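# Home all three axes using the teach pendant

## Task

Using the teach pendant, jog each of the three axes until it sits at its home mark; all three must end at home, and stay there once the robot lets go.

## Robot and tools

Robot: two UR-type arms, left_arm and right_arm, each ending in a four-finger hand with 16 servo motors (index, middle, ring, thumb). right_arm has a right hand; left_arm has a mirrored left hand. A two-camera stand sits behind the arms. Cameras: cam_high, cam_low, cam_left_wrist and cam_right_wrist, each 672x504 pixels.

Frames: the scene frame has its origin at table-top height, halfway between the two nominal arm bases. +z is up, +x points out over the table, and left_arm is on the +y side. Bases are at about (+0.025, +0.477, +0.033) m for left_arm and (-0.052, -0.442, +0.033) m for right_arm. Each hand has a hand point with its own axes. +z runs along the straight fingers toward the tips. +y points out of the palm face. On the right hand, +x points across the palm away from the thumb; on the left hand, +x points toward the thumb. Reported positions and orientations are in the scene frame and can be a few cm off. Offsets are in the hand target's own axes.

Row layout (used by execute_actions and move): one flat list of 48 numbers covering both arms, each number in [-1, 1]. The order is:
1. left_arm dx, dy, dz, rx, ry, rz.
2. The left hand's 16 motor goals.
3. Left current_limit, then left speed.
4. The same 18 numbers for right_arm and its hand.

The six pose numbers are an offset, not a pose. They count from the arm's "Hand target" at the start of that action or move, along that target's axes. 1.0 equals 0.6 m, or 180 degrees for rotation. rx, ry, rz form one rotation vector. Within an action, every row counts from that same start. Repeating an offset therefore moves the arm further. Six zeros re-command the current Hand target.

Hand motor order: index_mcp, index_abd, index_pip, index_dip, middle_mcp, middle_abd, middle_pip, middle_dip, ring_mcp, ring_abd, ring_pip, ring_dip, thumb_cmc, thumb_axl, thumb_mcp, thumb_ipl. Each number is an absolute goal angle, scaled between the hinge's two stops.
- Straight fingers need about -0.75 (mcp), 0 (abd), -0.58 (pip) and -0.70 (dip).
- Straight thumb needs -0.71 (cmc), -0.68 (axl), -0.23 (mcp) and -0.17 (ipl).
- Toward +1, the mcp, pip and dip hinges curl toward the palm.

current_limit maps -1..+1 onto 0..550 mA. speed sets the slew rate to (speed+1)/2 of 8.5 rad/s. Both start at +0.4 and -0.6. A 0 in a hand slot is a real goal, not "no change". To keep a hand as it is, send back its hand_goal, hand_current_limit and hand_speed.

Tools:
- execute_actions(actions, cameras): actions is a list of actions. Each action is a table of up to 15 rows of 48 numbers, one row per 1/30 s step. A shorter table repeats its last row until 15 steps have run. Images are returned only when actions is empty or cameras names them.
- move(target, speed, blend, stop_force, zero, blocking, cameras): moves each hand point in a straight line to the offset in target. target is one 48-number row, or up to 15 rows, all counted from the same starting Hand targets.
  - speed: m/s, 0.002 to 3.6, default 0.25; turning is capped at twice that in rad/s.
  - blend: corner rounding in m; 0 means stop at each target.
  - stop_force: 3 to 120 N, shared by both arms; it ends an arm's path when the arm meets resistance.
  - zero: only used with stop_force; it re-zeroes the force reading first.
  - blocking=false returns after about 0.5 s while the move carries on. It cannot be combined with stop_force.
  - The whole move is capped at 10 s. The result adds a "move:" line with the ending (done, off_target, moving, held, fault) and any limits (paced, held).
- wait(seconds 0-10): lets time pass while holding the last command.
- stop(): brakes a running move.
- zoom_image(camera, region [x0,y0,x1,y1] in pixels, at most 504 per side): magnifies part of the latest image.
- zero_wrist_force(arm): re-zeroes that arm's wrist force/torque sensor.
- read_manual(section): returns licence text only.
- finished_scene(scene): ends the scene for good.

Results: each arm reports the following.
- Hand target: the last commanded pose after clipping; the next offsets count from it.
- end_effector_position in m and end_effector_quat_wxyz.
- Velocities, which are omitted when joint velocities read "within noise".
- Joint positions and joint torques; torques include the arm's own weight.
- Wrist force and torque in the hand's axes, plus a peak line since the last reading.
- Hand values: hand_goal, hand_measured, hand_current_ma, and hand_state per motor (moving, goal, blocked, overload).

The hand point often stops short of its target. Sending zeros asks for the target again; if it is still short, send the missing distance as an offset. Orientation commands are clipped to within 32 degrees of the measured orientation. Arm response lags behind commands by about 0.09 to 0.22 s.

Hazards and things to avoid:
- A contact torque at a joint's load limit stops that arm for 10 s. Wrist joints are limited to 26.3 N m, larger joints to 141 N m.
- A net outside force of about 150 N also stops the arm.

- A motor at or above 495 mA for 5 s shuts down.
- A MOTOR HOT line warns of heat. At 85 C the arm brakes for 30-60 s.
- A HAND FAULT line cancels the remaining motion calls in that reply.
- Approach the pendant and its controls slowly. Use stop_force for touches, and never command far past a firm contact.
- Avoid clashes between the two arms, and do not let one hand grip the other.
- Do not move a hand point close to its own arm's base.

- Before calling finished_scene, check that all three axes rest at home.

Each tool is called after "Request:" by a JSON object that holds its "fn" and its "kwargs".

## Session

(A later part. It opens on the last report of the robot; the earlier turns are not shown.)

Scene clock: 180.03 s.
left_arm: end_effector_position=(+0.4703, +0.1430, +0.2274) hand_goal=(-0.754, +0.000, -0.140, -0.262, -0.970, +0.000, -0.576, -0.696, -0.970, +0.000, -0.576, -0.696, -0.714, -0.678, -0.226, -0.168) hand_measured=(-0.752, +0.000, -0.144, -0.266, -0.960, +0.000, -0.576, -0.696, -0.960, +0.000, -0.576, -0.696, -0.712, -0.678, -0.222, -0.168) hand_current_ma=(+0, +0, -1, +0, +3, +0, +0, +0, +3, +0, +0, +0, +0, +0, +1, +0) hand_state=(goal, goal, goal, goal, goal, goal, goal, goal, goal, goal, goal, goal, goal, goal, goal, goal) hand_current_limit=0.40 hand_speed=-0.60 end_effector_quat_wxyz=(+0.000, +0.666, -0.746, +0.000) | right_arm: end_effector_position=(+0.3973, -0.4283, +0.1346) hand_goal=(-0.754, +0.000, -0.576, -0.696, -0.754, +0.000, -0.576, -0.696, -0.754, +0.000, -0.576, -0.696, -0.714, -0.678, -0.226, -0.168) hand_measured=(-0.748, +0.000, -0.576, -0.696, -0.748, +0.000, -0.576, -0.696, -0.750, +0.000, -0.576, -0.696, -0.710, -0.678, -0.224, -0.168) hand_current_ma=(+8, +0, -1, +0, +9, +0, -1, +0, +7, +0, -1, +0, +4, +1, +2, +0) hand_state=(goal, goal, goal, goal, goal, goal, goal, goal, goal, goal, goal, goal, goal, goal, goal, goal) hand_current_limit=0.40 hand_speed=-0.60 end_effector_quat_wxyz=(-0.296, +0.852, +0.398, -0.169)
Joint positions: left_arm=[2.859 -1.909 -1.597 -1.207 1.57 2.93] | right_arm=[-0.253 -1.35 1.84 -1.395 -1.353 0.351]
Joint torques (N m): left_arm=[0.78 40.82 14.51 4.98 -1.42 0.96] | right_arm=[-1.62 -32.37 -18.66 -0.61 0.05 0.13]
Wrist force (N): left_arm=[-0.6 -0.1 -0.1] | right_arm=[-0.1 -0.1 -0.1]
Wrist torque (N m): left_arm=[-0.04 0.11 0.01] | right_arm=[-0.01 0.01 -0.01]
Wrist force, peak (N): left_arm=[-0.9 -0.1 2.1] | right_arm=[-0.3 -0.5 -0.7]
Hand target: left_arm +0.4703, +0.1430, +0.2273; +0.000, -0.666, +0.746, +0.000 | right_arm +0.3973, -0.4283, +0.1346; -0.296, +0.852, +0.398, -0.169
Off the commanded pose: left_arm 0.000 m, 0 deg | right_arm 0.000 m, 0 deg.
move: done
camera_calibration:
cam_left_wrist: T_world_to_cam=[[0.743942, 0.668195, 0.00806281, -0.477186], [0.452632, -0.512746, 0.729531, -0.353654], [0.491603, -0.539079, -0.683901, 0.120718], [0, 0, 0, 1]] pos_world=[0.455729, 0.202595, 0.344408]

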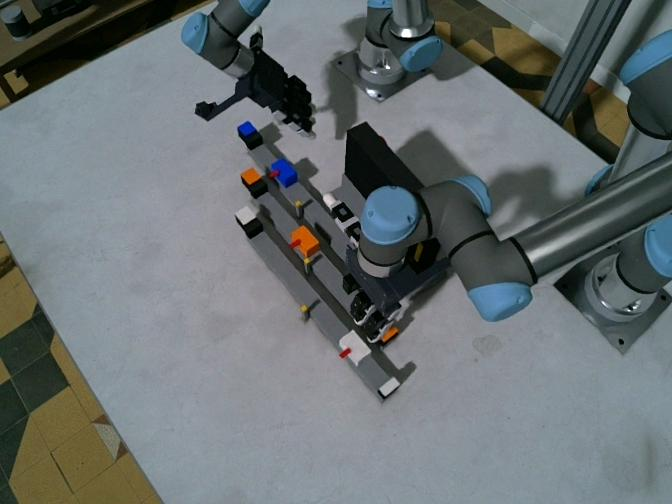

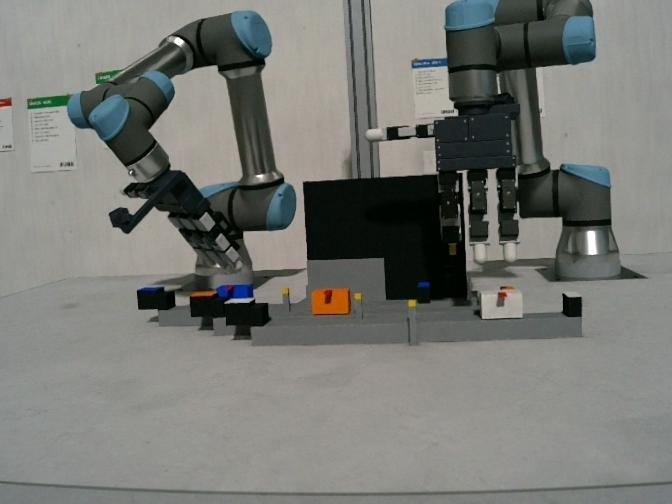

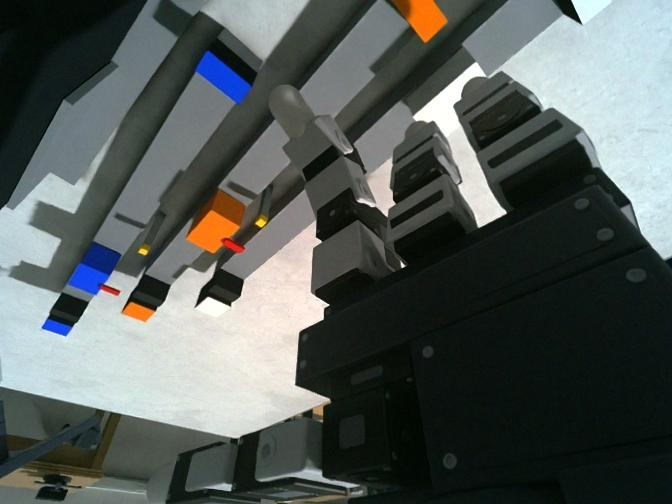

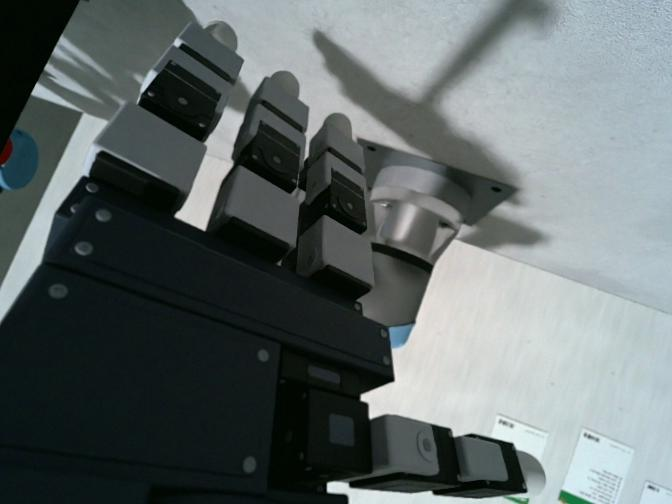

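Request:
{"fn": "move", "kwargs": {"target": [[0,0,0,0,0,0,-0.754,0,-0.139,-0.261,-0.97,0,-0.576,-0.696,-0.97,0,-0.576,-0.696,-0.714,-0.678,-0.226,-0.168,0.4,-0.6,0.0228,-0.3832,-0.0858,-0.2981,0.0366,-0.0997,-0.97,0,0.153,-0.696,-0.754,0,0.95,0.174,-0.754,0,0.95,0.174,-0.714,-0.678,-0.226,-0.168,0.4,-0.6],[0,0,0,0,0,0,-0.754,0,-0.139,-0.261,-0.97,0,-0.576,-0.696,-0.97,0,-0.576,-0.696,-0.714,-0.678,-0.226,-0.168,0.4,-0.6,0.1325,-0.7123,0.2238,-0.5962,0.0732,-0.1993,-0.97,0,0.153,-0.696,-0.754,0,0.95,0.174,-0.754,0,0.95,0.174,-0.714,-0.678,-0.226,-0.168,0.4,-0.6]], "blend": [0.03,0], "speed": 0.25, "cameras": ["all"]}}

Scene clock: 218.87 s.
left_arm: end_effector_position=(+0.4703, +0.1430, +0.2273) hand_goal=(-0.754, +0.000, -0.140, -0.262, -0.970, +0.000, -0.576, -0.696, -0.970, +0.000, -0.576, -0.696, -0.714, -0.678, -0.226, -0.168) hand_measured=(-0.752, +0.000, -0.144, -0.266, -0.960, +0.000, -0.576, -0.696, -0.960, +0.000, -0.576, -0.696, -0.712, -0.678, -0.222, -0.168) hand_current_ma=(+0, +0, -1, +0, +3, +0, +0, +0, +3, +0, +0, +0, +0, +0, +1, +0) hand_state=(goal, goal, goal, goal, goal, goal, goal, goal, goal, goal, goal, goal, goal, goal, goal, goal) hand_current_limit=0.40 hand_speed=-0.60 end_effector_quat_wxyz=(+0.000, +0.666, -0.746, +0.000) | right_arm: end_effector_position=(+0.2038, -0.1959, +0.3092) hand_goal=(-0.970, +0.000, +0.152, -0.696, -0.754, +0.000, +0.950, +0.174, -0.754, +0.000, +0.950, +0.174, -0.714, -0.678, -0.226, -0.168) hand_measured=(-0.976, +0.000, +0.148, -0.696, -0.760, +0.000, +0.946, +0.172, -0.760, +0.000, +0.946, +0.172, -0.720, -0.678, -0.224, -0.168) hand_current_ma=(-9, +0, -4, +0, -11, +0, -6, -3, -9, +0, -5, -3, -10, +1, +5, +0) hand_state=(goal, goal, goal, goal, goal, goal, goal, goal, goal, goal, goal, goal, goal, goal, goal, goal) hand_current_limit=0.40 hand_speed=-0.60 end_effector_quat_wxyz=(+0.280, +0.729, +0.561, +0.277)
Joint positions: left_arm=[2.859 -1.909 -1.597 -1.206 1.57 2.93] | right_arm=[1.02 -1.868 2.506 -2.624 -2.288 1.104]
Joint torques (N m): left_arm=[7.21 44.43 15.5 5.46 1.43 1.34] | right_arm=[-0.99 -11.05 -27.63 -0.69 -2.7 -2.45]
Wrist force (N): left_arm=[-0.4 -0.3 -0.3] | right_arm=[-0.9 -3.2 -0.9]
Wrist torque (N m): left_arm=[-0.07 0.10 0.03] | right_arm=[-0.19 0.08 -0.26]
Wrist force, peak (N): left_arm=[-0.8 -0.4 -0.2] | right_arm=[0.4 -7.8 -1.1]
Hand target: left_arm +0.4703, +0.1430, +0.2273; +0.000, -0.666, +0.746, +0.000 | right_arm +0.2038, -0.1958, +0.3093; +0.280, +0.728, +0.561, +0.277 (not the last commanded pose)
Off the commanded pose: left_arm 0.000 m, 0 deg | right_arm 0.122 m, 25 deg.
move: held (right_arm; a check stopped the path); path passed 1 of 2 targets; limits=held
pose unreachable (right arm): on one or more control steps of this call, first in action 0 (counted from 0), this arm could not follow its commanded pose, so it was not sent that pose on those steps. It may still have moved: this result reports where it is.
cause: moving toward the commanded pose would bring two parts of the arm too close to each other (joints 4 (wrist 1) to 6 (wrist 3) lie between them).
camera_calibration:
cam_left_wrist: T_world_to_cam=[[0.743934, 0.668203, 0.00817294, -0.477222], [0.452473, -0.512679, 0.729677, -0.353574], [0.491762, -0.539134, -0.683743, 0.120534], [0, 0, 0, 1]] pos_world=[0.455731, 0.202595, 0.344309]
cam_right_wrist: T_world_to_cam=[[0.258246, -0.88384, 0.390046, -0.310739], [-0.965773, -0.226018, 0.127276, 0.0607165], [-0.024334, -0.409564, -0.911957, 0.328857], [0, 0, 0, 1]] pos_world=[0.146888, -0.126232, 0.413378]

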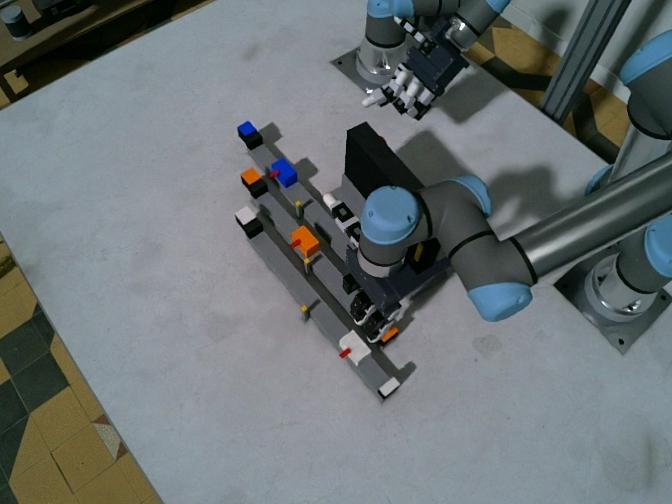

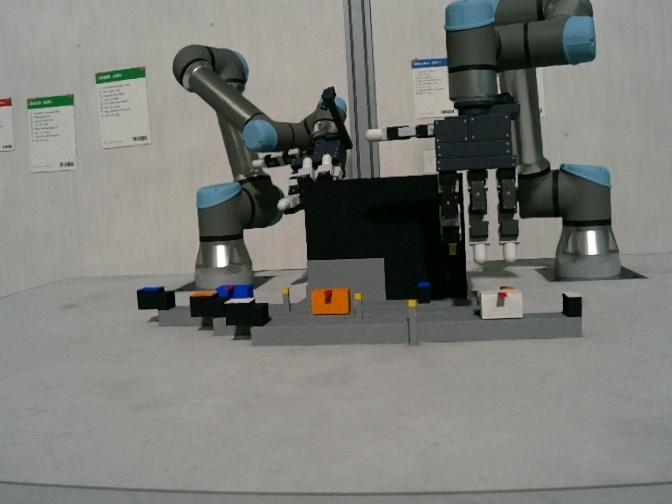

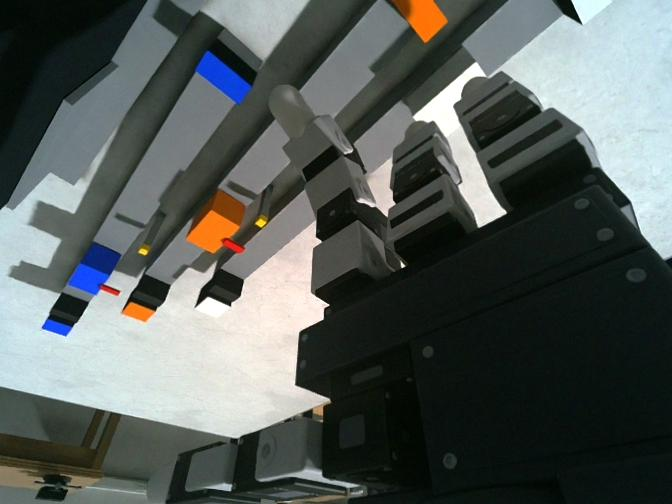

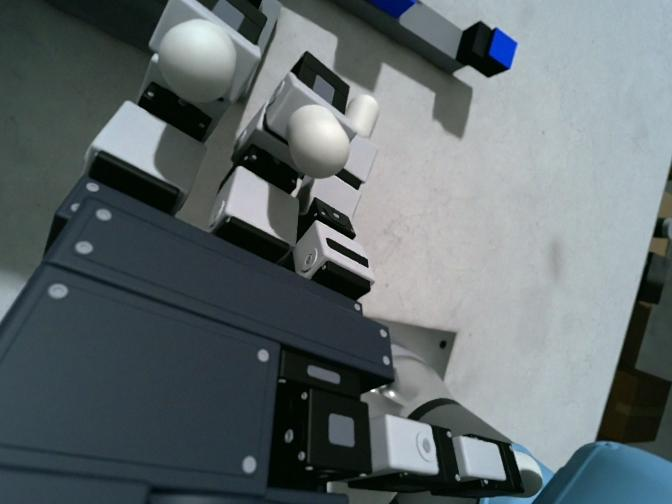

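Request:
{"fn": "move", "kwargs": {"target": [0,0,0,0,0,0,-0.754,0,-0.139,-0.261,-0.97,0,-0.576,-0.696,-0.97,0,-0.576,-0.696,-0.714,-0.678,-0.226,-0.168,0.4,-0.6,0.2735,-0.1502,0.0468,-0.0342,0.1873,-0.1887,-0.754,0,0.007,-0.696,-0.754,0,0.95,0.174,-0.754,0,0.95,0.174,-0.714,-0.678,-0.226,-0.168,0.4,-0.6], "speed": 0.2, "cameras": ["all"]}}

Scene clock: 248.03 s.
left_arm: end_effector_position=(+0.4703, +0.1430, +0.2273) hand_goal=(-0.754, +0.000, -0.140, -0.262, -0.970, +0.000, -0.576, -0.696, -0.970, +0.000, -0.576, -0.696, -0.714, -0.678, -0.226, -0.168) hand_measured=(-0.752, +0.000, -0.144, -0.266, -0.960, +0.000, -0.576, -0.696, -0.960, +0.000, -0.576, -0.696, -0.712, -0.678, -0.222, -0.168) hand_current_ma=(+0, +0, -1, +0, +3, +0, +0, +0, +3, +0, +0, +0, +0, +0, +1, +0) hand_state=(goal, goal, goal, goal, goal, goal, goal, goal, goal, goal, goal, goal, goal, goal, goal, goal) hand_current_limit=0.40 hand_speed=-0.60 end_effector_quat_wxyz=(+0.000, +0.666, -0.746, +0.000) | right_arm: end_effector_position=(+0.2037, -0.1930, +0.3084) hand_goal=(-0.754, +0.000, +0.006, -0.696, -0.754, +0.000, +0.950, +0.174, -0.754, +0.000, +0.950, +0.174, -0.714, -0.678, -0.226, -0.168) hand_measured=(-0.772, +0.000, +0.006, -0.696, -0.760, +0.000, +0.946, +0.172, -0.760, +0.000, +0.946, +0.172, -0.720, -0.678, -0.224, -0.168) hand_current_ma=(-39, +0, +0, +0, -12, +0, -6, -3, -10, +0, -5, -3, -10, +1, +5, +0) hand_state=(goal, goal, goal, goal, goal, goal, goal, goal, goal, goal, goal, goal, goal, goal, goal, goal) hand_current_limit=0.40 hand_speed=-0.60 end_effector_quat_wxyz=(+0.279, +0.724, +0.565, +0.279)
Joint positions: left_arm=[2.859 -1.909 -1.597 -1.206 1.57 2.93] | right_arm=[1.024 -1.861 2.51 -2.642 -2.287 1.092]
Joint torques (N m): left_arm=[7.66 44.34 15.93 5.33 1.41 1.29] | right_arm=[-4.73 -17.19 -24.28 -0.61 -2.25 2.18]
Wrist force (N): left_arm=[-0.5 -0.1 -0.2] | right_arm=[-0.9 -3.0 -1.2]
Wrist torque (N m): left_arm=[-0.04 0.11 0.02] | right_arm=[-0.13 0.07 -0.30]
Wrist force, peak (N): left_arm=[-0.7 -0.4 -0.4] | right_arm=[0.0 -4.3 -1.2]
Hand target: left_arm +0.4703, +0.1430, +0.2273; +0.000, -0.666, +0.746, +0.000 | right_arm +0.2037, -0.1930, +0.3084; +0.280, +0.724, +0.565, +0.279 (not the last commanded pose)
Off the commanded pose: left_arm 0.000 m, 0 deg | right_arm 0.186 m, 48 deg.
move: held (right_arm; a check stopped the path); limits=held
pose unreachable (right arm): on one or more control steps of this call, first in action 0 (counted from 0), this arm could not follow its commanded pose, so it was not sent that pose on those steps. It may still have moved: this result reports where it is.
cause: moving toward the commanded pose would bring two parts of the arm too close to each other (joints 4 (wrist 1) to 6 (wrist 3) lie between them).
camera_calibration:
cam_left_wrist: T_world_to_cam=[[0.743934, 0.668203, 0.00817294, -0.477222], [0.452473, -0.512679, 0.729677, -0.353574], [0.491762, -0.539134, -0.683743, 0.120534], [0, 0, 0, 1]] pos_world=[0.455731, 0.202595, 0.344309]
cam_right_wrist: T_world_to_cam=[[0.268291, -0.880086, 0.391751, -0.309659], [-0.963192, -0.237986, 0.124997, 0.0591868], [-0.0167771, -0.410867, -0.911541, 0.327314], [0, 0, 0, 1]] pos_world=[0.145578, -0.123959, 0.412271]

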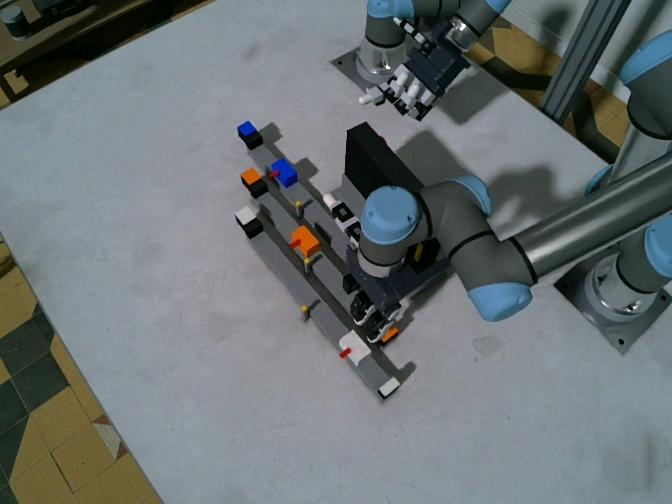

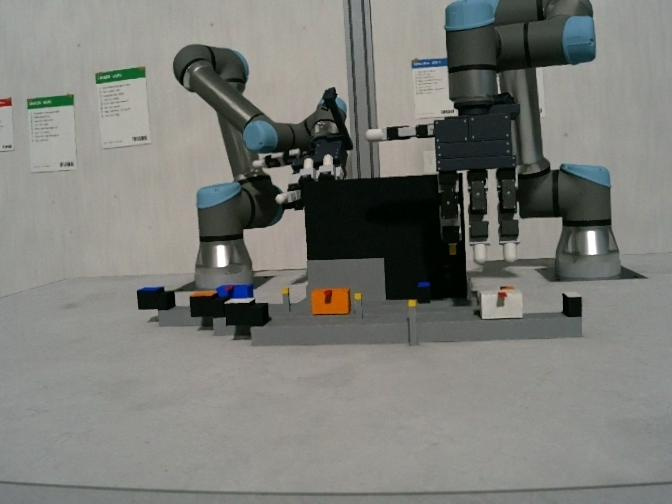

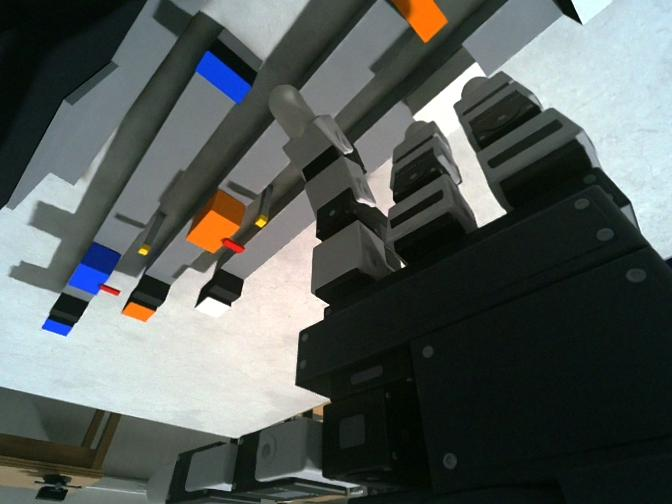

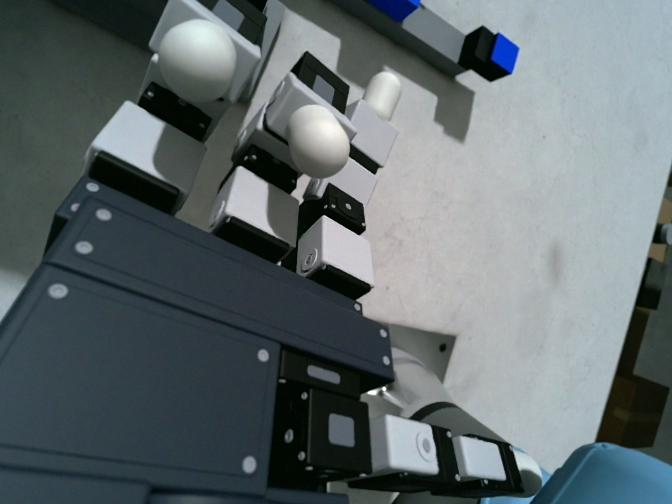

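Request:
{"fn": "move", "kwargs": {"target": [0,0,0,0,0,0,-0.754,0,-0.139,-0.261,-0.97,0,-0.576,-0.696,-0.97,0,-0.576,-0.696,-0.714,-0.678,-0.226,-0.168,0.4,-0.6,0,0,0,0,0,-0.5,-0.97,0,-0.576,-0.696,-0.754,0,0.95,0.174,-0.754,0,0.95,0.174,-0.714,-0.678,-0.226,-0.168,0.4,-0.6], "speed": 0.3, "cameras": ["cam_high","cam_right_wrist"]}}

Scene clock: 274.07 s.
left_arm: end_effector_position=(+0.4703, +0.1430, +0.2273) hand_goal=(-0.754, +0.000, -0.140, -0.262, -0.970, +0.000, -0.576, -0.696, -0.970, +0.000, -0.576, -0.696, -0.714, -0.678, -0.226, -0.168) hand_measured=(-0.752, +0.000, -0.144, -0.266, -0.960, +0.000, -0.576, -0.696, -0.960, +0.000, -0.576, -0.696, -0.712, -0.678, -0.222, -0.168) hand_current_ma=(+0, +0, -1, +0, +3, +0, +0, +0, +3, +0, +0, +0, +0, +0, +1, +0) hand_state=(goal, goal, goal, goal, goal, goal, goal, goal, goal, goal, goal, goal, goal, goal, goal, goal) hand_current_limit=0.40 hand_speed=-0.60 end_effector_quat_wxyz=(+0.000, +0.666, -0.746, +0.000) | right_arm: end_effector_position=(+0.2038, -0.1930, +0.3086) hand_goal=(-0.970, +0.000, -0.576, -0.696, -0.754, +0.000, +0.950, +0.174, -0.754, +0.000, +0.950, +0.174, -0.714, -0.678, -0.226, -0.168) hand_measured=(-0.972, +0.000, -0.574, -0.696, -0.760, +0.000, +0.946, +0.172, -0.760, +0.000, +0.946, +0.172, -0.720, -0.678, -0.224, -0.168) hand_current_ma=(-3, +0, +2, +0, -12, +0, -6, -3, -10, +0, -5, -3, -10, +1, +5, +0) hand_state=(goal, goal, goal, goal, goal, goal, goal, goal, goal, goal, goal, goal, goal, goal, goal, goal) hand_current_limit=0.40 hand_speed=-0.60 end_effector_quat_wxyz=(+0.280, +0.723, +0.566, +0.279)
Joint positions: left_arm=[2.859 -1.909 -1.597 -1.206 1.57 2.93] | right_arm=[1.023 -1.862 2.51 -2.642 -2.287 1.087]
Joint torques (N m): left_arm=[8.39 45.9 16.42 5.27 0.97 1.28] | right_arm=[-5.92 -6.27 -22.3 -1.76 -2.33 2.29]
Wrist force (N): left_arm=[-0.5 0.0 -0.1] | right_arm=[-0.8 -2.8 -1.1]
Wrist torque (N m): left_arm=[-0.03 0.10 0.02] | right_arm=[-0.13 0.08 -0.26]
Wrist force, peak (N): left_arm=[-0.9 -0.3 0.2] | right_arm=[-0.9 -3.3 -1.1]
Hand target: left_arm +0.4703, +0.1430, +0.2273; +0.000, -0.666, +0.746, +0.000 | right_arm +0.2038, -0.1930, +0.3086; +0.280, +0.723, +0.566, +0.279 (not the last commanded pose)
Off the commanded pose: left_arm 0.000 m, 0 deg | right_arm 0.000 m, 90 deg.
move: held (right_arm; a check stopped the path); limits=held
pose unreachable (right arm): on one or more control steps of this call, first in action 0 (counted from 0), this arm could not follow its commanded pose, so it was not sent that pose on those steps. It may still have moved: this result reports where it is.
cause: moving toward the commanded pose would bring two parts of the arm too close to each other (joints 4 (wrist 1) to 6 (wrist 3) lie between them).
camera_calibration:
cam_right_wrist: T_world_to_cam=[[0.271032, -0.878024, 0.394483, -0.310734], [-0.962444, -0.240556, 0.125833, 0.0583606], [-0.0155889, -0.413772, -0.910247, 0.326321], [0, 0, 0, 1]] pos_world=[0.145475, -0.12377, 0.412268]
Images, in order (width x height): cam_high 672x504, cam_right_wrist 672x504.

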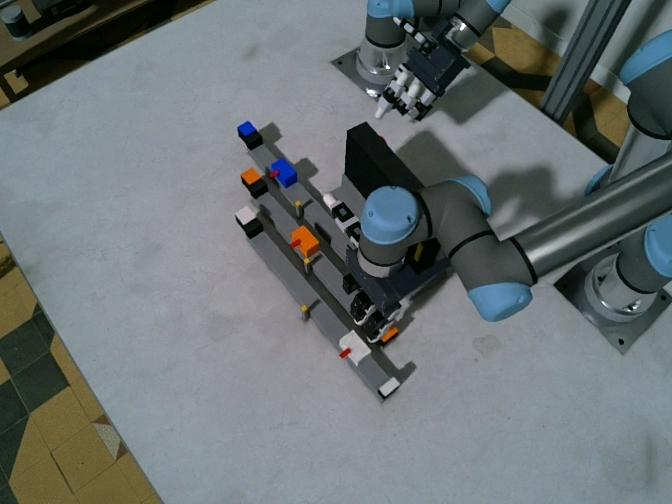

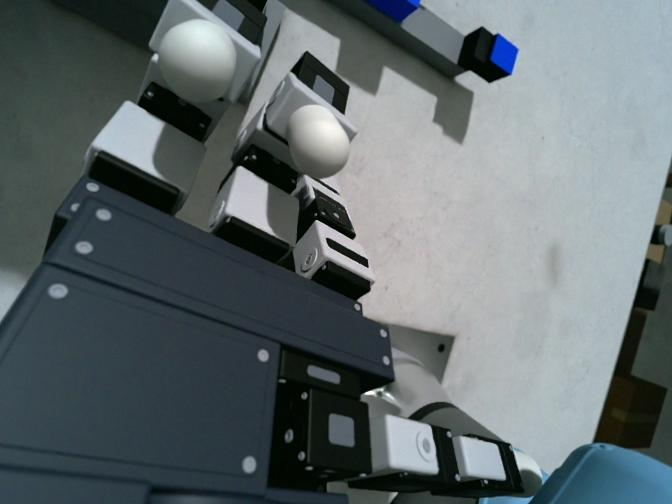

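Request:
{"fn": "move", "kwargs": {"target": [[0,0,0,0,0,0,-0.754,0,-0.139,-0.261,-0.97,0,-0.576,-0.696,-0.97,0,-0.576,-0.696,-0.714,-0.678,-0.226,-0.168,0.4,-0.6,-0.0595,0.165,0.0412,0.2594,0.0005,-0.0728,-0.97,0,-0.576,-0.696,-0.754,0,0.95,0.174,-0.754,0,0.95,0.174,-0.714,-0.678,-0.226,-0.168,0.4,-0.6],[0,0,0,0,0,0,-0.754,0,-0.139,-0.261,-0.97,0,-0.576,-0.696,-0.97,0,-0.576,-0.696,-0.714,-0.678,-0.226,-0.168,0.4,-0.6,-0.0208,0.1217,0.0007,0.2088,0.2096,-0.541,-0.97,0,-0.576,-0.696,-0.754,0,0.95,0.174,-0.754,0,0.95,0.174,-0.714,-0.678,-0.226,-0.168,0.4,-0.6]], "blend": [0.02,0], "speed": 0.3, "cameras": ["cam_high","cam_right_wrist"]}}

Scene clock: 302.83 s.
left_arm: end_effector_position=(+0.4703, +0.1430, +0.2273) hand_goal=(-0.754, +0.000, -0.140, -0.262, -0.970, +0.000, -0.576, -0.696, -0.970, +0.000, -0.576, -0.696, -0.714, -0.678, -0.226, -0.168) hand_measured=(-0.752, +0.000, -0.144, -0.266, -0.960, +0.000, -0.576, -0.696, -0.960, +0.000, -0.576, -0.696, -0.712, -0.678, -0.222, -0.168) hand_current_ma=(+0, +0, -1, +0, +3, +0, +0, +0, +3, +0, +0, +0, +0, +0, +1, +0) hand_state=(goal, goal, goal, goal, goal, goal, goal, goal, goal, goal, goal, goal, goal, goal, goal, goal) hand_current_limit=0.40 hand_speed=-0.60 end_effector_quat_wxyz=(+0.000, +0.666, -0.746, +0.000) | right_arm: end_effector_position=(+0.2501, -0.2199, +0.3599) hand_goal=(-0.970, +0.000, -0.576, -0.696, -0.754, +0.000, +0.950, +0.174, -0.754, +0.000, +0.950, +0.174, -0.714, -0.678, -0.226, -0.168) hand_measured=(-0.968, +0.000, -0.574, -0.696, -0.758, +0.000, +0.946, +0.172, -0.758, +0.000, +0.946, +0.172, -0.716, -0.678, -0.224, -0.168) hand_current_ma=(+2, +0, +2, +0, -7, +0, -6, -3, -5, +0, -5, -3, -2, +1, +5, +0) hand_state=(goal, goal, goal, goal, goal, goal, goal, goal, goal, goal, goal, goal, goal, goal, goal, goal) hand_current_limit=0.40 hand_speed=-0.60 end_effector_quat_wxyz=(+0.000, +0.000, +1.000, +0.000)
Joint positions: left_arm=[2.859 -1.909 -1.597 -1.206 1.57 2.93] | right_arm=[0.032 -2.088 2.026 -1.508 -1.571 -1.555]
Joint torques (N m): left_arm=[8.05 48.21 15.79 5.24 0.77 1.43] | right_arm=[-2.14 -10.48 -12.1 -0.4 -0.53 -2.41]
Wrist force (N): left_arm=[-0.6 0.0 -0.1] | right_arm=[0.5 -2.0 -0.3]
Wrist torque (N m): left_arm=[-0.05 0.13 0.01] | right_arm=[-0.24 -0.09 -0.06]
Wrist force, peak (N): left_arm=[-0.9 -0.3 0.0] | right_arm=[-0.7 -4.1 -0.8]
Hand target: left_arm +0.4703, +0.1430, +0.2273; +0.000, -0.666, +0.746, +0.000 | right_arm +0.2500, -0.2199, +0.3599; +0.000, +0.000, +1.000, +0.000
Off the commanded pose: left_arm 0.000 m, 0 deg | right_arm 0.000 m, 0 deg.
move: done
camera_calibration:
cam_right_wrist: T_world_to_cam=[[0.768235, 0.640159, -0.00338731, -0.0144829], [0.419362, -0.499252, 0.75821, -0.540025], [0.483684, -0.583904, -0.652001, 0.107402], [0, 0, 0, 1]] pos_world=[0.185643, -0.197624, 0.47943]
Images, in order (width x height): cam_high 672x504, cam_right_wrist 672x504.

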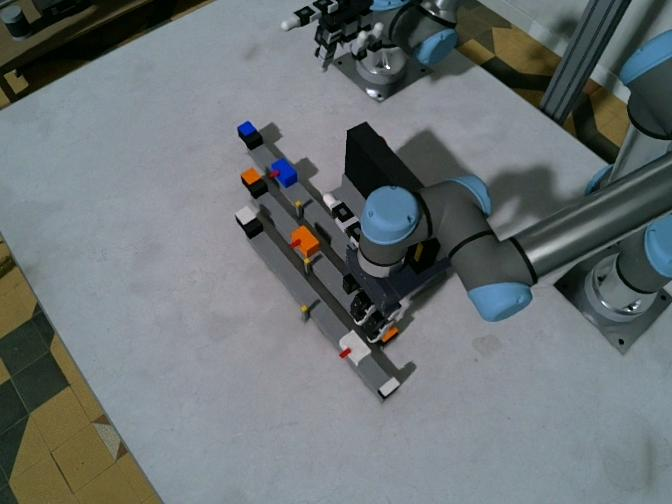

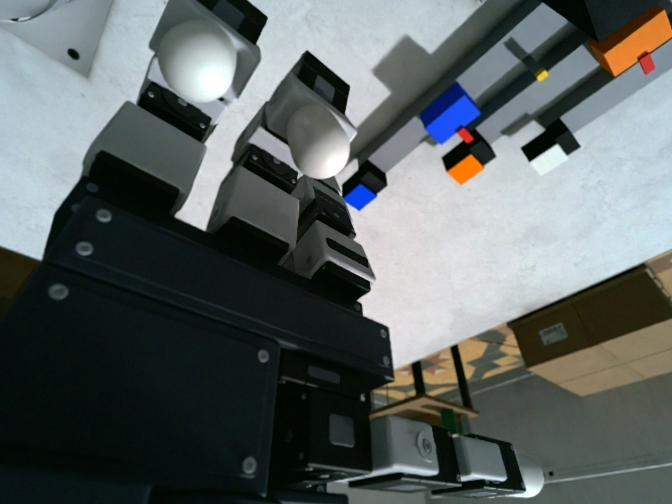

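Request:
{"fn": "move", "kwargs": {"target": [[0,0,0,0,0,0,-0.754,0,-0.139,-0.261,-0.97,0,-0.576,-0.696,-0.97,0,-0.576,-0.696,-0.714,-0.678,-0.226,-0.168,0.4,-0.6,0.2167,0.1667,0.1333,0.2218,-0.2644,-0.5079,-0.97,0,-0.576,-0.696,-0.9,0,0.95,0.95,-0.9,0,0.95,0.95,-0.714,-0.678,-0.226,-0.168,0.4,-0.6],[0,0,0,0,0,0,-0.754,0,-0.139,-0.261,-0.97,0,-0.576,-0.696,-0.97,0,-0.576,-0.696,-0.714,-0.678,-0.226,-0.168,0.4,-0.6,0.2233,0.285,0.38,0.2218,-0.2644,-0.5079,-0.97,0,-0.576,-0.696,-0.9,0,0.95,0.95,-0.9,0,0.95,0.95,-0.714,-0.678,-0.226,-0.168,0.4,-0.6]], "blend": [0.02,0], "speed": 0.25, "cameras": ["all"]}}

Scene clock: 316.93 s.
left_arm: end_effector_position=(+0.4703, +0.1430, +0.2273) hand_goal=(-0.754, +0.000, -0.140, -0.262, -0.970, +0.000, -0.576, -0.696, -0.970, +0.000, -0.576, -0.696, -0.714, -0.678, -0.226, -0.168) hand_measured=(-0.752, +0.000, -0.144, -0.266, -0.960, +0.000, -0.576, -0.696, -0.960, +0.000, -0.576, -0.696, -0.712, -0.678, -0.222, -0.168) hand_current_ma=(+0, +0, -1, +0, +3, +0, +0, +0, +3, +0, +0, +0, +0, +0, +1, +0) hand_state=(goal, goal, goal, goal, goal, goal, goal, goal, goal, goal, goal, goal, goal, goal, goal, goal) hand_current_limit=0.40 hand_speed=-0.60 end_effector_quat_wxyz=(+0.000, +0.666, -0.746, +0.000) | right_arm: end_effector_position=(+0.1159, -0.0490, +0.1319) hand_goal=(-0.970, +0.000, -0.576, -0.696, -0.900, +0.000, +0.950, +0.950, -0.900, +0.000, +0.950, +0.950, -0.714, -0.678, -0.226, -0.168) hand_measured=(-0.960, +0.000, -0.574, -0.696, -0.890, +0.000, +0.898, +0.788, -0.890, +0.000, +0.898, +0.786, -0.708, -0.678, -0.224, -0.168) hand_current_ma=(+18, +0, +2, +0, +22, +0, -152, -385, +17, +0, -147, -385, +9, +1, +5, +0) hand_state=(goal, goal, goal, goal, goal, goal, blocked, blocked, goal, goal, blocked, blocked, goal, goal, goal, goal) hand_current_limit=0.40 hand_speed=-0.60 end_effector_quat_wxyz=(-0.353, +0.680, -0.570, +0.297)
Joint positions: left_arm=[2.859 -1.909 -1.597 -1.206 1.57 2.93] | right_arm=[1.097 -1.414 2.506 -3.385 -2.271 -2.511]
Joint torques (N m): left_arm=[8.03 47.08 16.6 5.08 0.43 1.23] | right_arm=[-4.45 -11.87 -1.42 -4.72 0.06 0.02]
Wrist force (N): left_arm=[-0.4 -0.2 0.0] | right_arm=[0.4 -0.2 0.4]
Wrist torque (N m): left_arm=[-0.07 0.08 0.03] | right_arm=[-0.08 0.01 0.15]
Wrist force, peak (N): left_arm=[-0.9 -0.4 -0.1] | right_arm=[0.4 -2.8 -0.3]
Hand target: left_arm +0.4703, +0.1430, +0.2273; +0.000, -0.666, +0.746, +0.000 | right_arm +0.1159, -0.0490, +0.1319; -0.353, +0.680, -0.570, +0.297
Off the commanded pose: left_arm 0.000 m, 0 deg | right_arm 0.000 m, 0 deg.
move: done
camera_calibration:
cam_left_wrist: T_world_to_cam=[[0.743934, 0.668203, 0.00817294, -0.477222], [0.452473, -0.512679, 0.729677, -0.353574], [0.491762, -0.539134, -0.683743, 0.120534], [0, 0, 0, 1]] pos_world=[0.455731, 0.202595, 0.344309]
cam_right_wrist: T_world_to_cam=[[-0.493754, 0.691882, -0.526788, 0.196217], [-0.402314, 0.355305, 0.843743, -0.0998188], [0.770941, 0.628536, 0.102921, 0.0499589], [0, 0, 0, 1]] pos_world=[0.0182092, -0.131694, 0.182444]

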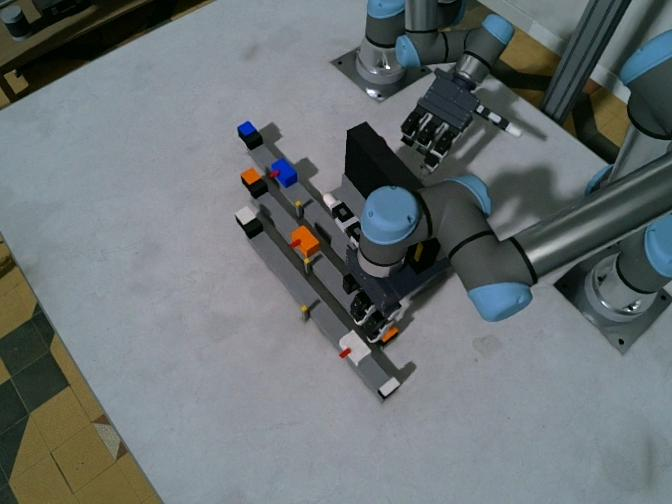

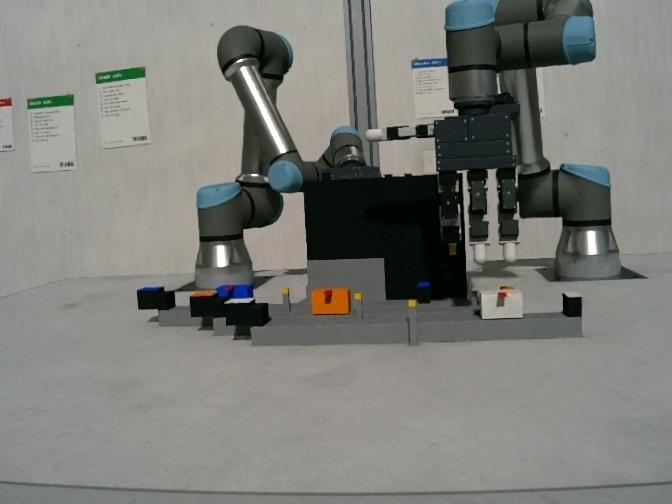

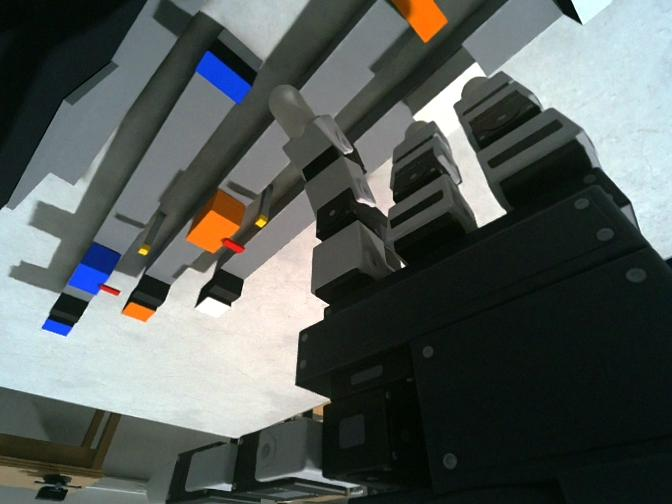

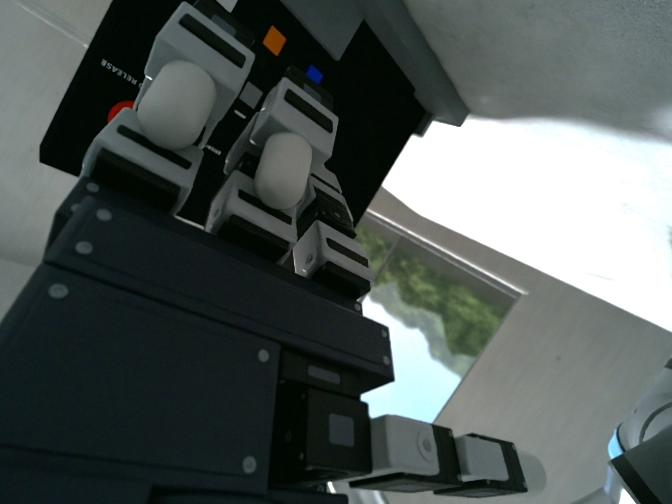

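Request:
{"fn": "move", "kwargs": {"target": [0,0,0,0,0,0,-0.754,0,-0.139,-0.261,-0.97,0,-0.576,-0.696,-0.97,0,-0.576,-0.696,-0.714,-0.678,-0.226,-0.168,0.4,-0.6,-0.1515,-0.0006,0.0008,0,0,0,-0.9,0,0.85,0.74,-0.9,0,0.85,0.74,-0.97,0,-0.576,-0.696,-0.714,-0.678,-0.226,-0.168,0.4,-0.6], "speed": 0.15, "cameras": ["cam_high","cam_right_wrist"]}}

Request:
{"fn": "zoom_image", "kwargs": {"camera": "cam_right_wrist", "region": [20, 0, 420, 300]}}

Scene clock: 338.97 s.
left_arm: end_effector_position=(+0.4703, +0.1430, +0.2273) hand_goal=(-0.754, +0.000, -0.140, -0.262, -0.970, +0.000, -0.576, -0.696, -0.970, +0.000, -0.576, -0.696, -0.714, -0.678, -0.226, -0.168) hand_measured=(-0.752, +0.000, -0.144, -0.266, -0.960, +0.000, -0.576, -0.696, -0.960, +0.000, -0.576, -0.696, -0.712, -0.678, -0.222, -0.168) hand_current_ma=(+0, +0, -1, +0, +3, +0, +0, +0, +3, +0, +0, +0, +0, +0, +1, +0) hand_state=(goal, goal, goal, goal, goal, goal, goal, goal, goal, goal, goal, goal, goal, goal, goal, goal) hand_current_limit=0.40 hand_speed=-0.60 end_effector_quat_wxyz=(+0.000, +0.666, -0.746, +0.000) | right_arm: end_effector_position=(+0.1007, +0.0406, +0.1318) hand_goal=(-0.900, +0.000, +0.850, +0.740, -0.900, +0.000, +0.850, +0.740, -0.970, +0.000, -0.576, -0.696, -0.714, -0.678, -0.226, -0.168) hand_measured=(-0.892, +0.000, +0.846, +0.736, -0.890, +0.000, +0.850, +0.742, -0.956, +0.000, -0.568, -0.692, -0.708, -0.678, -0.224, -0.168) hand_current_ma=(+13, +0, -7, -4, +22, +0, +0, +2, +32, +0, +13, +5, +9, +1, +5, +0) hand_state=(goal, goal, goal, goal, goal, goal, goal, goal, goal, goal, goal, goal, goal, goal, goal, goal) hand_current_limit=0.40 hand_speed=-0.60 end_effector_quat_wxyz=(-0.353, +0.680, -0.570, +0.297)
Joint positions: left_arm=[2.859 -1.909 -1.597 -1.206 1.57 2.93] | right_arm=[1.235 -1.283 2.275 -3.186 -2.356 -2.365]
Joint torques (N m): left_arm=[7.82 48.18 15.72 5.3 0.22 1.39] | right_arm=[0.93 -24.68 -24.94 -0.94 -0.51 -0.23]
Wrist force (N): left_arm=[-0.6 -0.3 -0.1] | right_arm=[0.8 -1.0 0.4]
Wrist torque (N m): left_arm=[-0.08 0.11 0.02] | right_arm=[-0.19 -0.08 0.15]
Wrist force, peak (N): left_arm=[-0.8 -0.3 -0.3] | right_arm=[2.2 -0.3 0.6]
Hand target: left_arm +0.4703, +0.1430, +0.2273; +0.000, -0.666, +0.746, +0.000 | right_arm +0.1007, +0.0407, +0.1318; -0.353, +0.680, -0.570, +0.297
Off the commanded pose: left_arm 0.000 m, 0 deg | right_arm 0.000 m, 0 deg.
move: done
camera_calibration:
cam_right_wrist: T_world_to_cam=[[-0.493681, 0.691977, -0.526733, 0.126661], [-0.402327, 0.355239, 0.843764, -0.137691], [0.770981, 0.628469, 0.103026, 0.00534895], [0, 0, 0, 1]] pos_world=[0.00300911, -0.0420946, 0.182344]
Images, in order (width x height): cam_high 672x504, cam_right_wrist 672x504.

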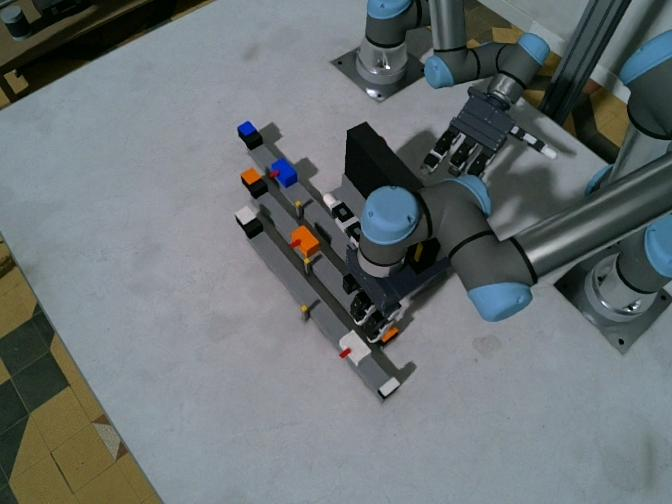

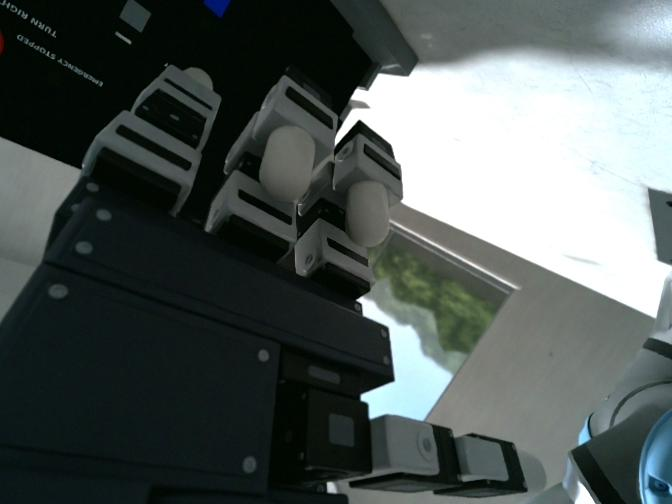

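Scaled by 1.260 from the camera's 672x504 image, which has a finer 960x720 frame.

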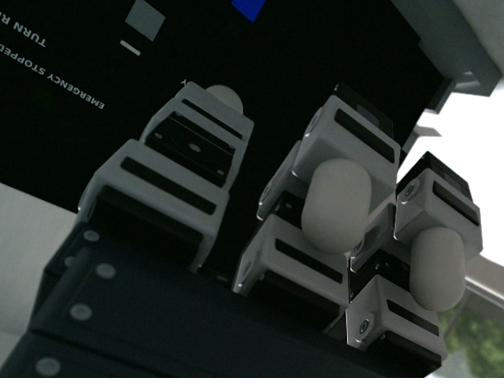

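Request:
{"fn": "move", "kwargs": {"target": [0,0,0,0,0,0,-0.754,0,-0.139,-0.261,-0.97,0,-0.576,-0.696,-0.97,0,-0.576,-0.696,-0.714,-0.678,-0.226,-0.168,0.4,-0.6,0,0.0683,0.0478,0,0,0,-0.9,0,0.85,0.74,-0.9,0,0.85,0.74,-0.97,0,-0.576,-0.696,-0.714,-0.678,-0.226,-0.168,0.4,-0.6], "speed": 0.15, "cameras": ["cam_right_wrist"]}}

Request:
{"fn": "zoom_image", "kwargs": {"camera": "cam_right_wrist", "region": [0, 0, 400, 240]}}

Scene clock: 348.33 s.
left_arm: end_effector_position=(+0.4703, +0.1430, +0.2273) hand_goal=(-0.754, +0.000, -0.140, -0.262, -0.970, +0.000, -0.576, -0.696, -0.970, +0.000, -0.576, -0.696, -0.714, -0.678, -0.226, -0.168) hand_measured=(-0.752, +0.000, -0.144, -0.266, -0.960, +0.000, -0.576, -0.696, -0.960, +0.000, -0.576, -0.696, -0.712, -0.678, -0.222, -0.168) hand_current_ma=(+0, +0, -1, +0, +3, +0, +0, +0, +3, +0, +0, +0, +0, +0, +1, +0) hand_state=(goal, goal, goal, goal, goal, goal, goal, goal, goal, goal, goal, goal, goal, goal, goal, goal) hand_current_limit=0.40 hand_speed=-0.60 end_effector_quat_wxyz=(+0.000, +0.666, -0.746, +0.000) | right_arm: end_effector_position=(+0.1006, +0.0406, +0.0818) hand_goal=(-0.900, +0.000, +0.850, +0.740, -0.900, +0.000, +0.850, +0.740, -0.970, +0.000, -0.576, -0.696, -0.714, -0.678, -0.226, -0.168) hand_measured=(-0.892, +0.000, +0.846, +0.736, -0.890, +0.000, +0.850, +0.742, -0.956, +0.000, -0.568, -0.692, -0.708, -0.678, -0.224, -0.168) hand_current_ma=(+13, +0, -7, -4, +22, +0, +0, +2, +32, +0, +12, +5, +9, +1, +5, +0) hand_state=(goal, goal, goal, goal, goal, goal, goal, goal, goal, goal, goal, goal, goal, goal, goal, goal) hand_current_limit=0.40 hand_speed=-0.60 end_effector_quat_wxyz=(-0.353, +0.680, -0.570, +0.297)
Joint positions: left_arm=[2.859 -1.909 -1.597 -1.206 1.57 2.93] | right_arm=[1.235 -1.147 2.297 -3.344 -2.356 -2.365]
Joint torques (N m): left_arm=[8.06 47.96 15.82 5.14 0.19 1.47] | right_arm=[2.61 -24.3 -20.88 -3.65 -0.62 -1.51]
Wrist force (N): left_arm=[-0.4 -0.3 -0.1] | right_arm=[0.4 -0.6 0.2]
Wrist torque (N m): left_arm=[-0.08 0.09 0.03] | right_arm=[-0.13 0.01 0.14]
Wrist force, peak (N): left_arm=[-0.8 -0.3 -0.4] | right_arm=[0.8 -2.1 -0.5]
Hand target: left_arm +0.4703, +0.1430, +0.2273; +0.000, -0.666, +0.746, +0.000 | right_arm +0.1006, +0.0406, +0.0818; -0.353, +0.680, -0.570, +0.297
Off the commanded pose: left_arm 0.000 m, 0 deg | right_arm 0.000 m, 0 deg.
move: done
camera_calibration:
cam_right_wrist: T_world_to_cam=[[-0.493693, 0.691919, -0.526797, 0.100399], [-0.402297, 0.35534, 0.843736, -0.0954599], [0.770989, 0.628476, 0.102927, 0.0105762], [0, 0, 0, 1]] pos_world=[0.00300919, -0.0421943, 0.132344]
Images, in order (width x height): cam_right_wrist 672x504.

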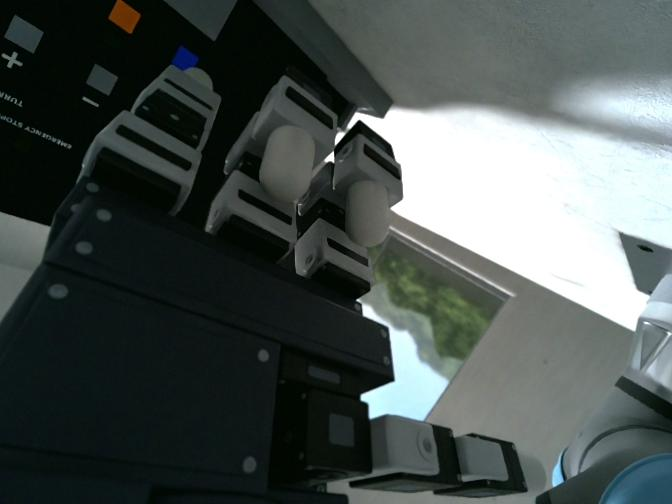

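Scaled by 1.260 from the camera's 672x504 image, which has a finer 960x720 frame.

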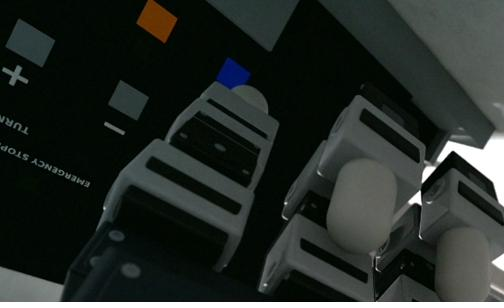

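Request:
{"fn": "move", "kwargs": {"target": [0,0,0,0,0,0,-0.754,0,-0.139,-0.261,-0.97,0,-0.576,-0.696,-0.97,0,-0.576,-0.696,-0.714,-0.678,-0.226,-0.168,0.4,-0.6,-0.0821,-0.0596,-0.0240,0,0,0,-0.9,0,0.85,0.74,-0.9,0,0.85,0.74,-0.97,0,-0.576,-0.696,-0.714,-0.678,-0.226,-0.168,0.4,-0.6], "speed": 0.15, "cameras": ["cam_right_wrist"]}}

Request:
{"fn": "zoom_image", "kwargs": {"camera": "cam_right_wrist", "region": [0, 0, 400, 240]}}

Scene clock: 368.57 s.
left_arm: end_effector_position=(+0.4703, +0.1430, +0.2273) hand_goal=(-0.754, +0.000, -0.140, -0.262, -0.970, +0.000, -0.576, -0.696, -0.970, +0.000, -0.576, -0.696, -0.714, -0.678, -0.226, -0.168) hand_measured=(-0.752, +0.000, -0.144, -0.266, -0.960, +0.000, -0.576, -0.696, -0.960, +0.000, -0.576, -0.696, -0.712, -0.678, -0.222, -0.168) hand_current_ma=(+0, +0, -1, +0, +3, +0, +0, +0, +3, +0, +0, +0, +0, +0, +1, +0) hand_state=(goal, goal, goal, goal, goal, goal, goal, goal, goal, goal, goal, goal, goal, goal, goal, goal) hand_current_limit=0.40 hand_speed=-0.60 end_effector_quat_wxyz=(+0.000, +0.666, -0.746, +0.000) | right_arm: end_effector_position=(+0.1006, +0.0906, +0.1193) hand_goal=(-0.900, +0.000, +0.850, +0.740, -0.900, +0.000, +0.850, +0.740, -0.970, +0.000, -0.576, -0.696, -0.714, -0.678, -0.226, -0.168) hand_measured=(-0.892, +0.000, +0.846, +0.736, -0.890, +0.000, +0.850, +0.742, -0.956, +0.000, -0.568, -0.692, -0.708, -0.678, -0.224, -0.168) hand_current_ma=(+13, +0, -7, -4, +22, +0, +0, +2, +32, +0, +12, +5, +9, +1, +5, +0) hand_state=(goal, goal, goal, goal, goal, goal, goal, goal, goal, goal, goal, goal, goal, goal, goal, goal) hand_current_limit=0.40 hand_speed=-0.60 end_effector_quat_wxyz=(-0.353, +0.680, -0.570, +0.297)
Joint positions: left_arm=[2.859 -1.909 -1.597 -1.206 1.57 2.93] | right_arm=[1.272 -1.177 2.145 -3.131 -2.378 -2.321]
Joint torques (N m): left_arm=[7.1 47.88 16.37 5.03 0.07 1.42] | right_arm=[-8.73 -27.58 -17.4 -1.19 0.05 -2.4]
Wrist force (N): left_arm=[-0.3 0.0 -0.2] | right_arm=[0.6 -0.5 0.6]
Wrist torque (N m): left_arm=[-0.04 0.08 0.03] | right_arm=[-0.14 -0.06 0.14]
Wrist force, peak (N): left_arm=[-0.8 -0.5 -0.1] | right_arm=[1.7 1.0 1.0]
Hand target: left_arm +0.4703, +0.1430, +0.2273; +0.000, -0.666, +0.746, +0.000 | right_arm +0.1007, +0.0907, +0.1193; -0.353, +0.680, -0.570, +0.297
Off the commanded pose: left_arm 0.000 m, 0 deg | right_arm 0.000 m, 0 deg.
move: done
camera_calibration:
cam_right_wrist: T_world_to_cam=[[-0.493656, 0.692093, -0.526603, 0.0854058], [-0.402387, 0.355036, 0.843821, -0.144954], [0.770966, 0.628456, 0.103223, -0.0247425], [0, 0, 0, 1]] pos_world=[0.00290896, 0.00790486, 0.169845]
Images, in order (width x height): cam_right_wrist 672x504.

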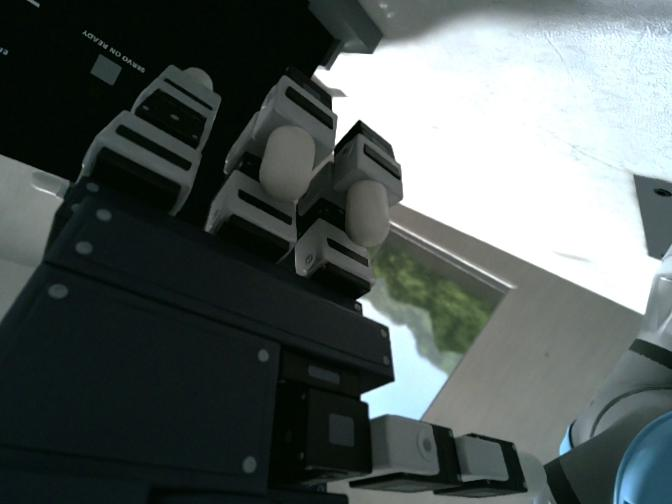

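Scaled by 1.260 from the camera's 672x504 image, which has a finer 960x720 frame.

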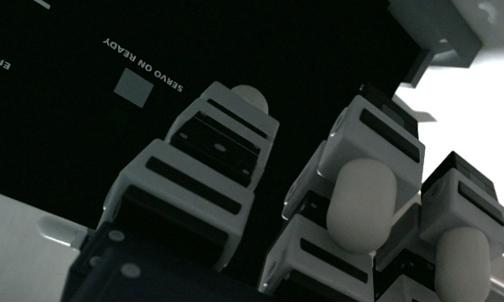

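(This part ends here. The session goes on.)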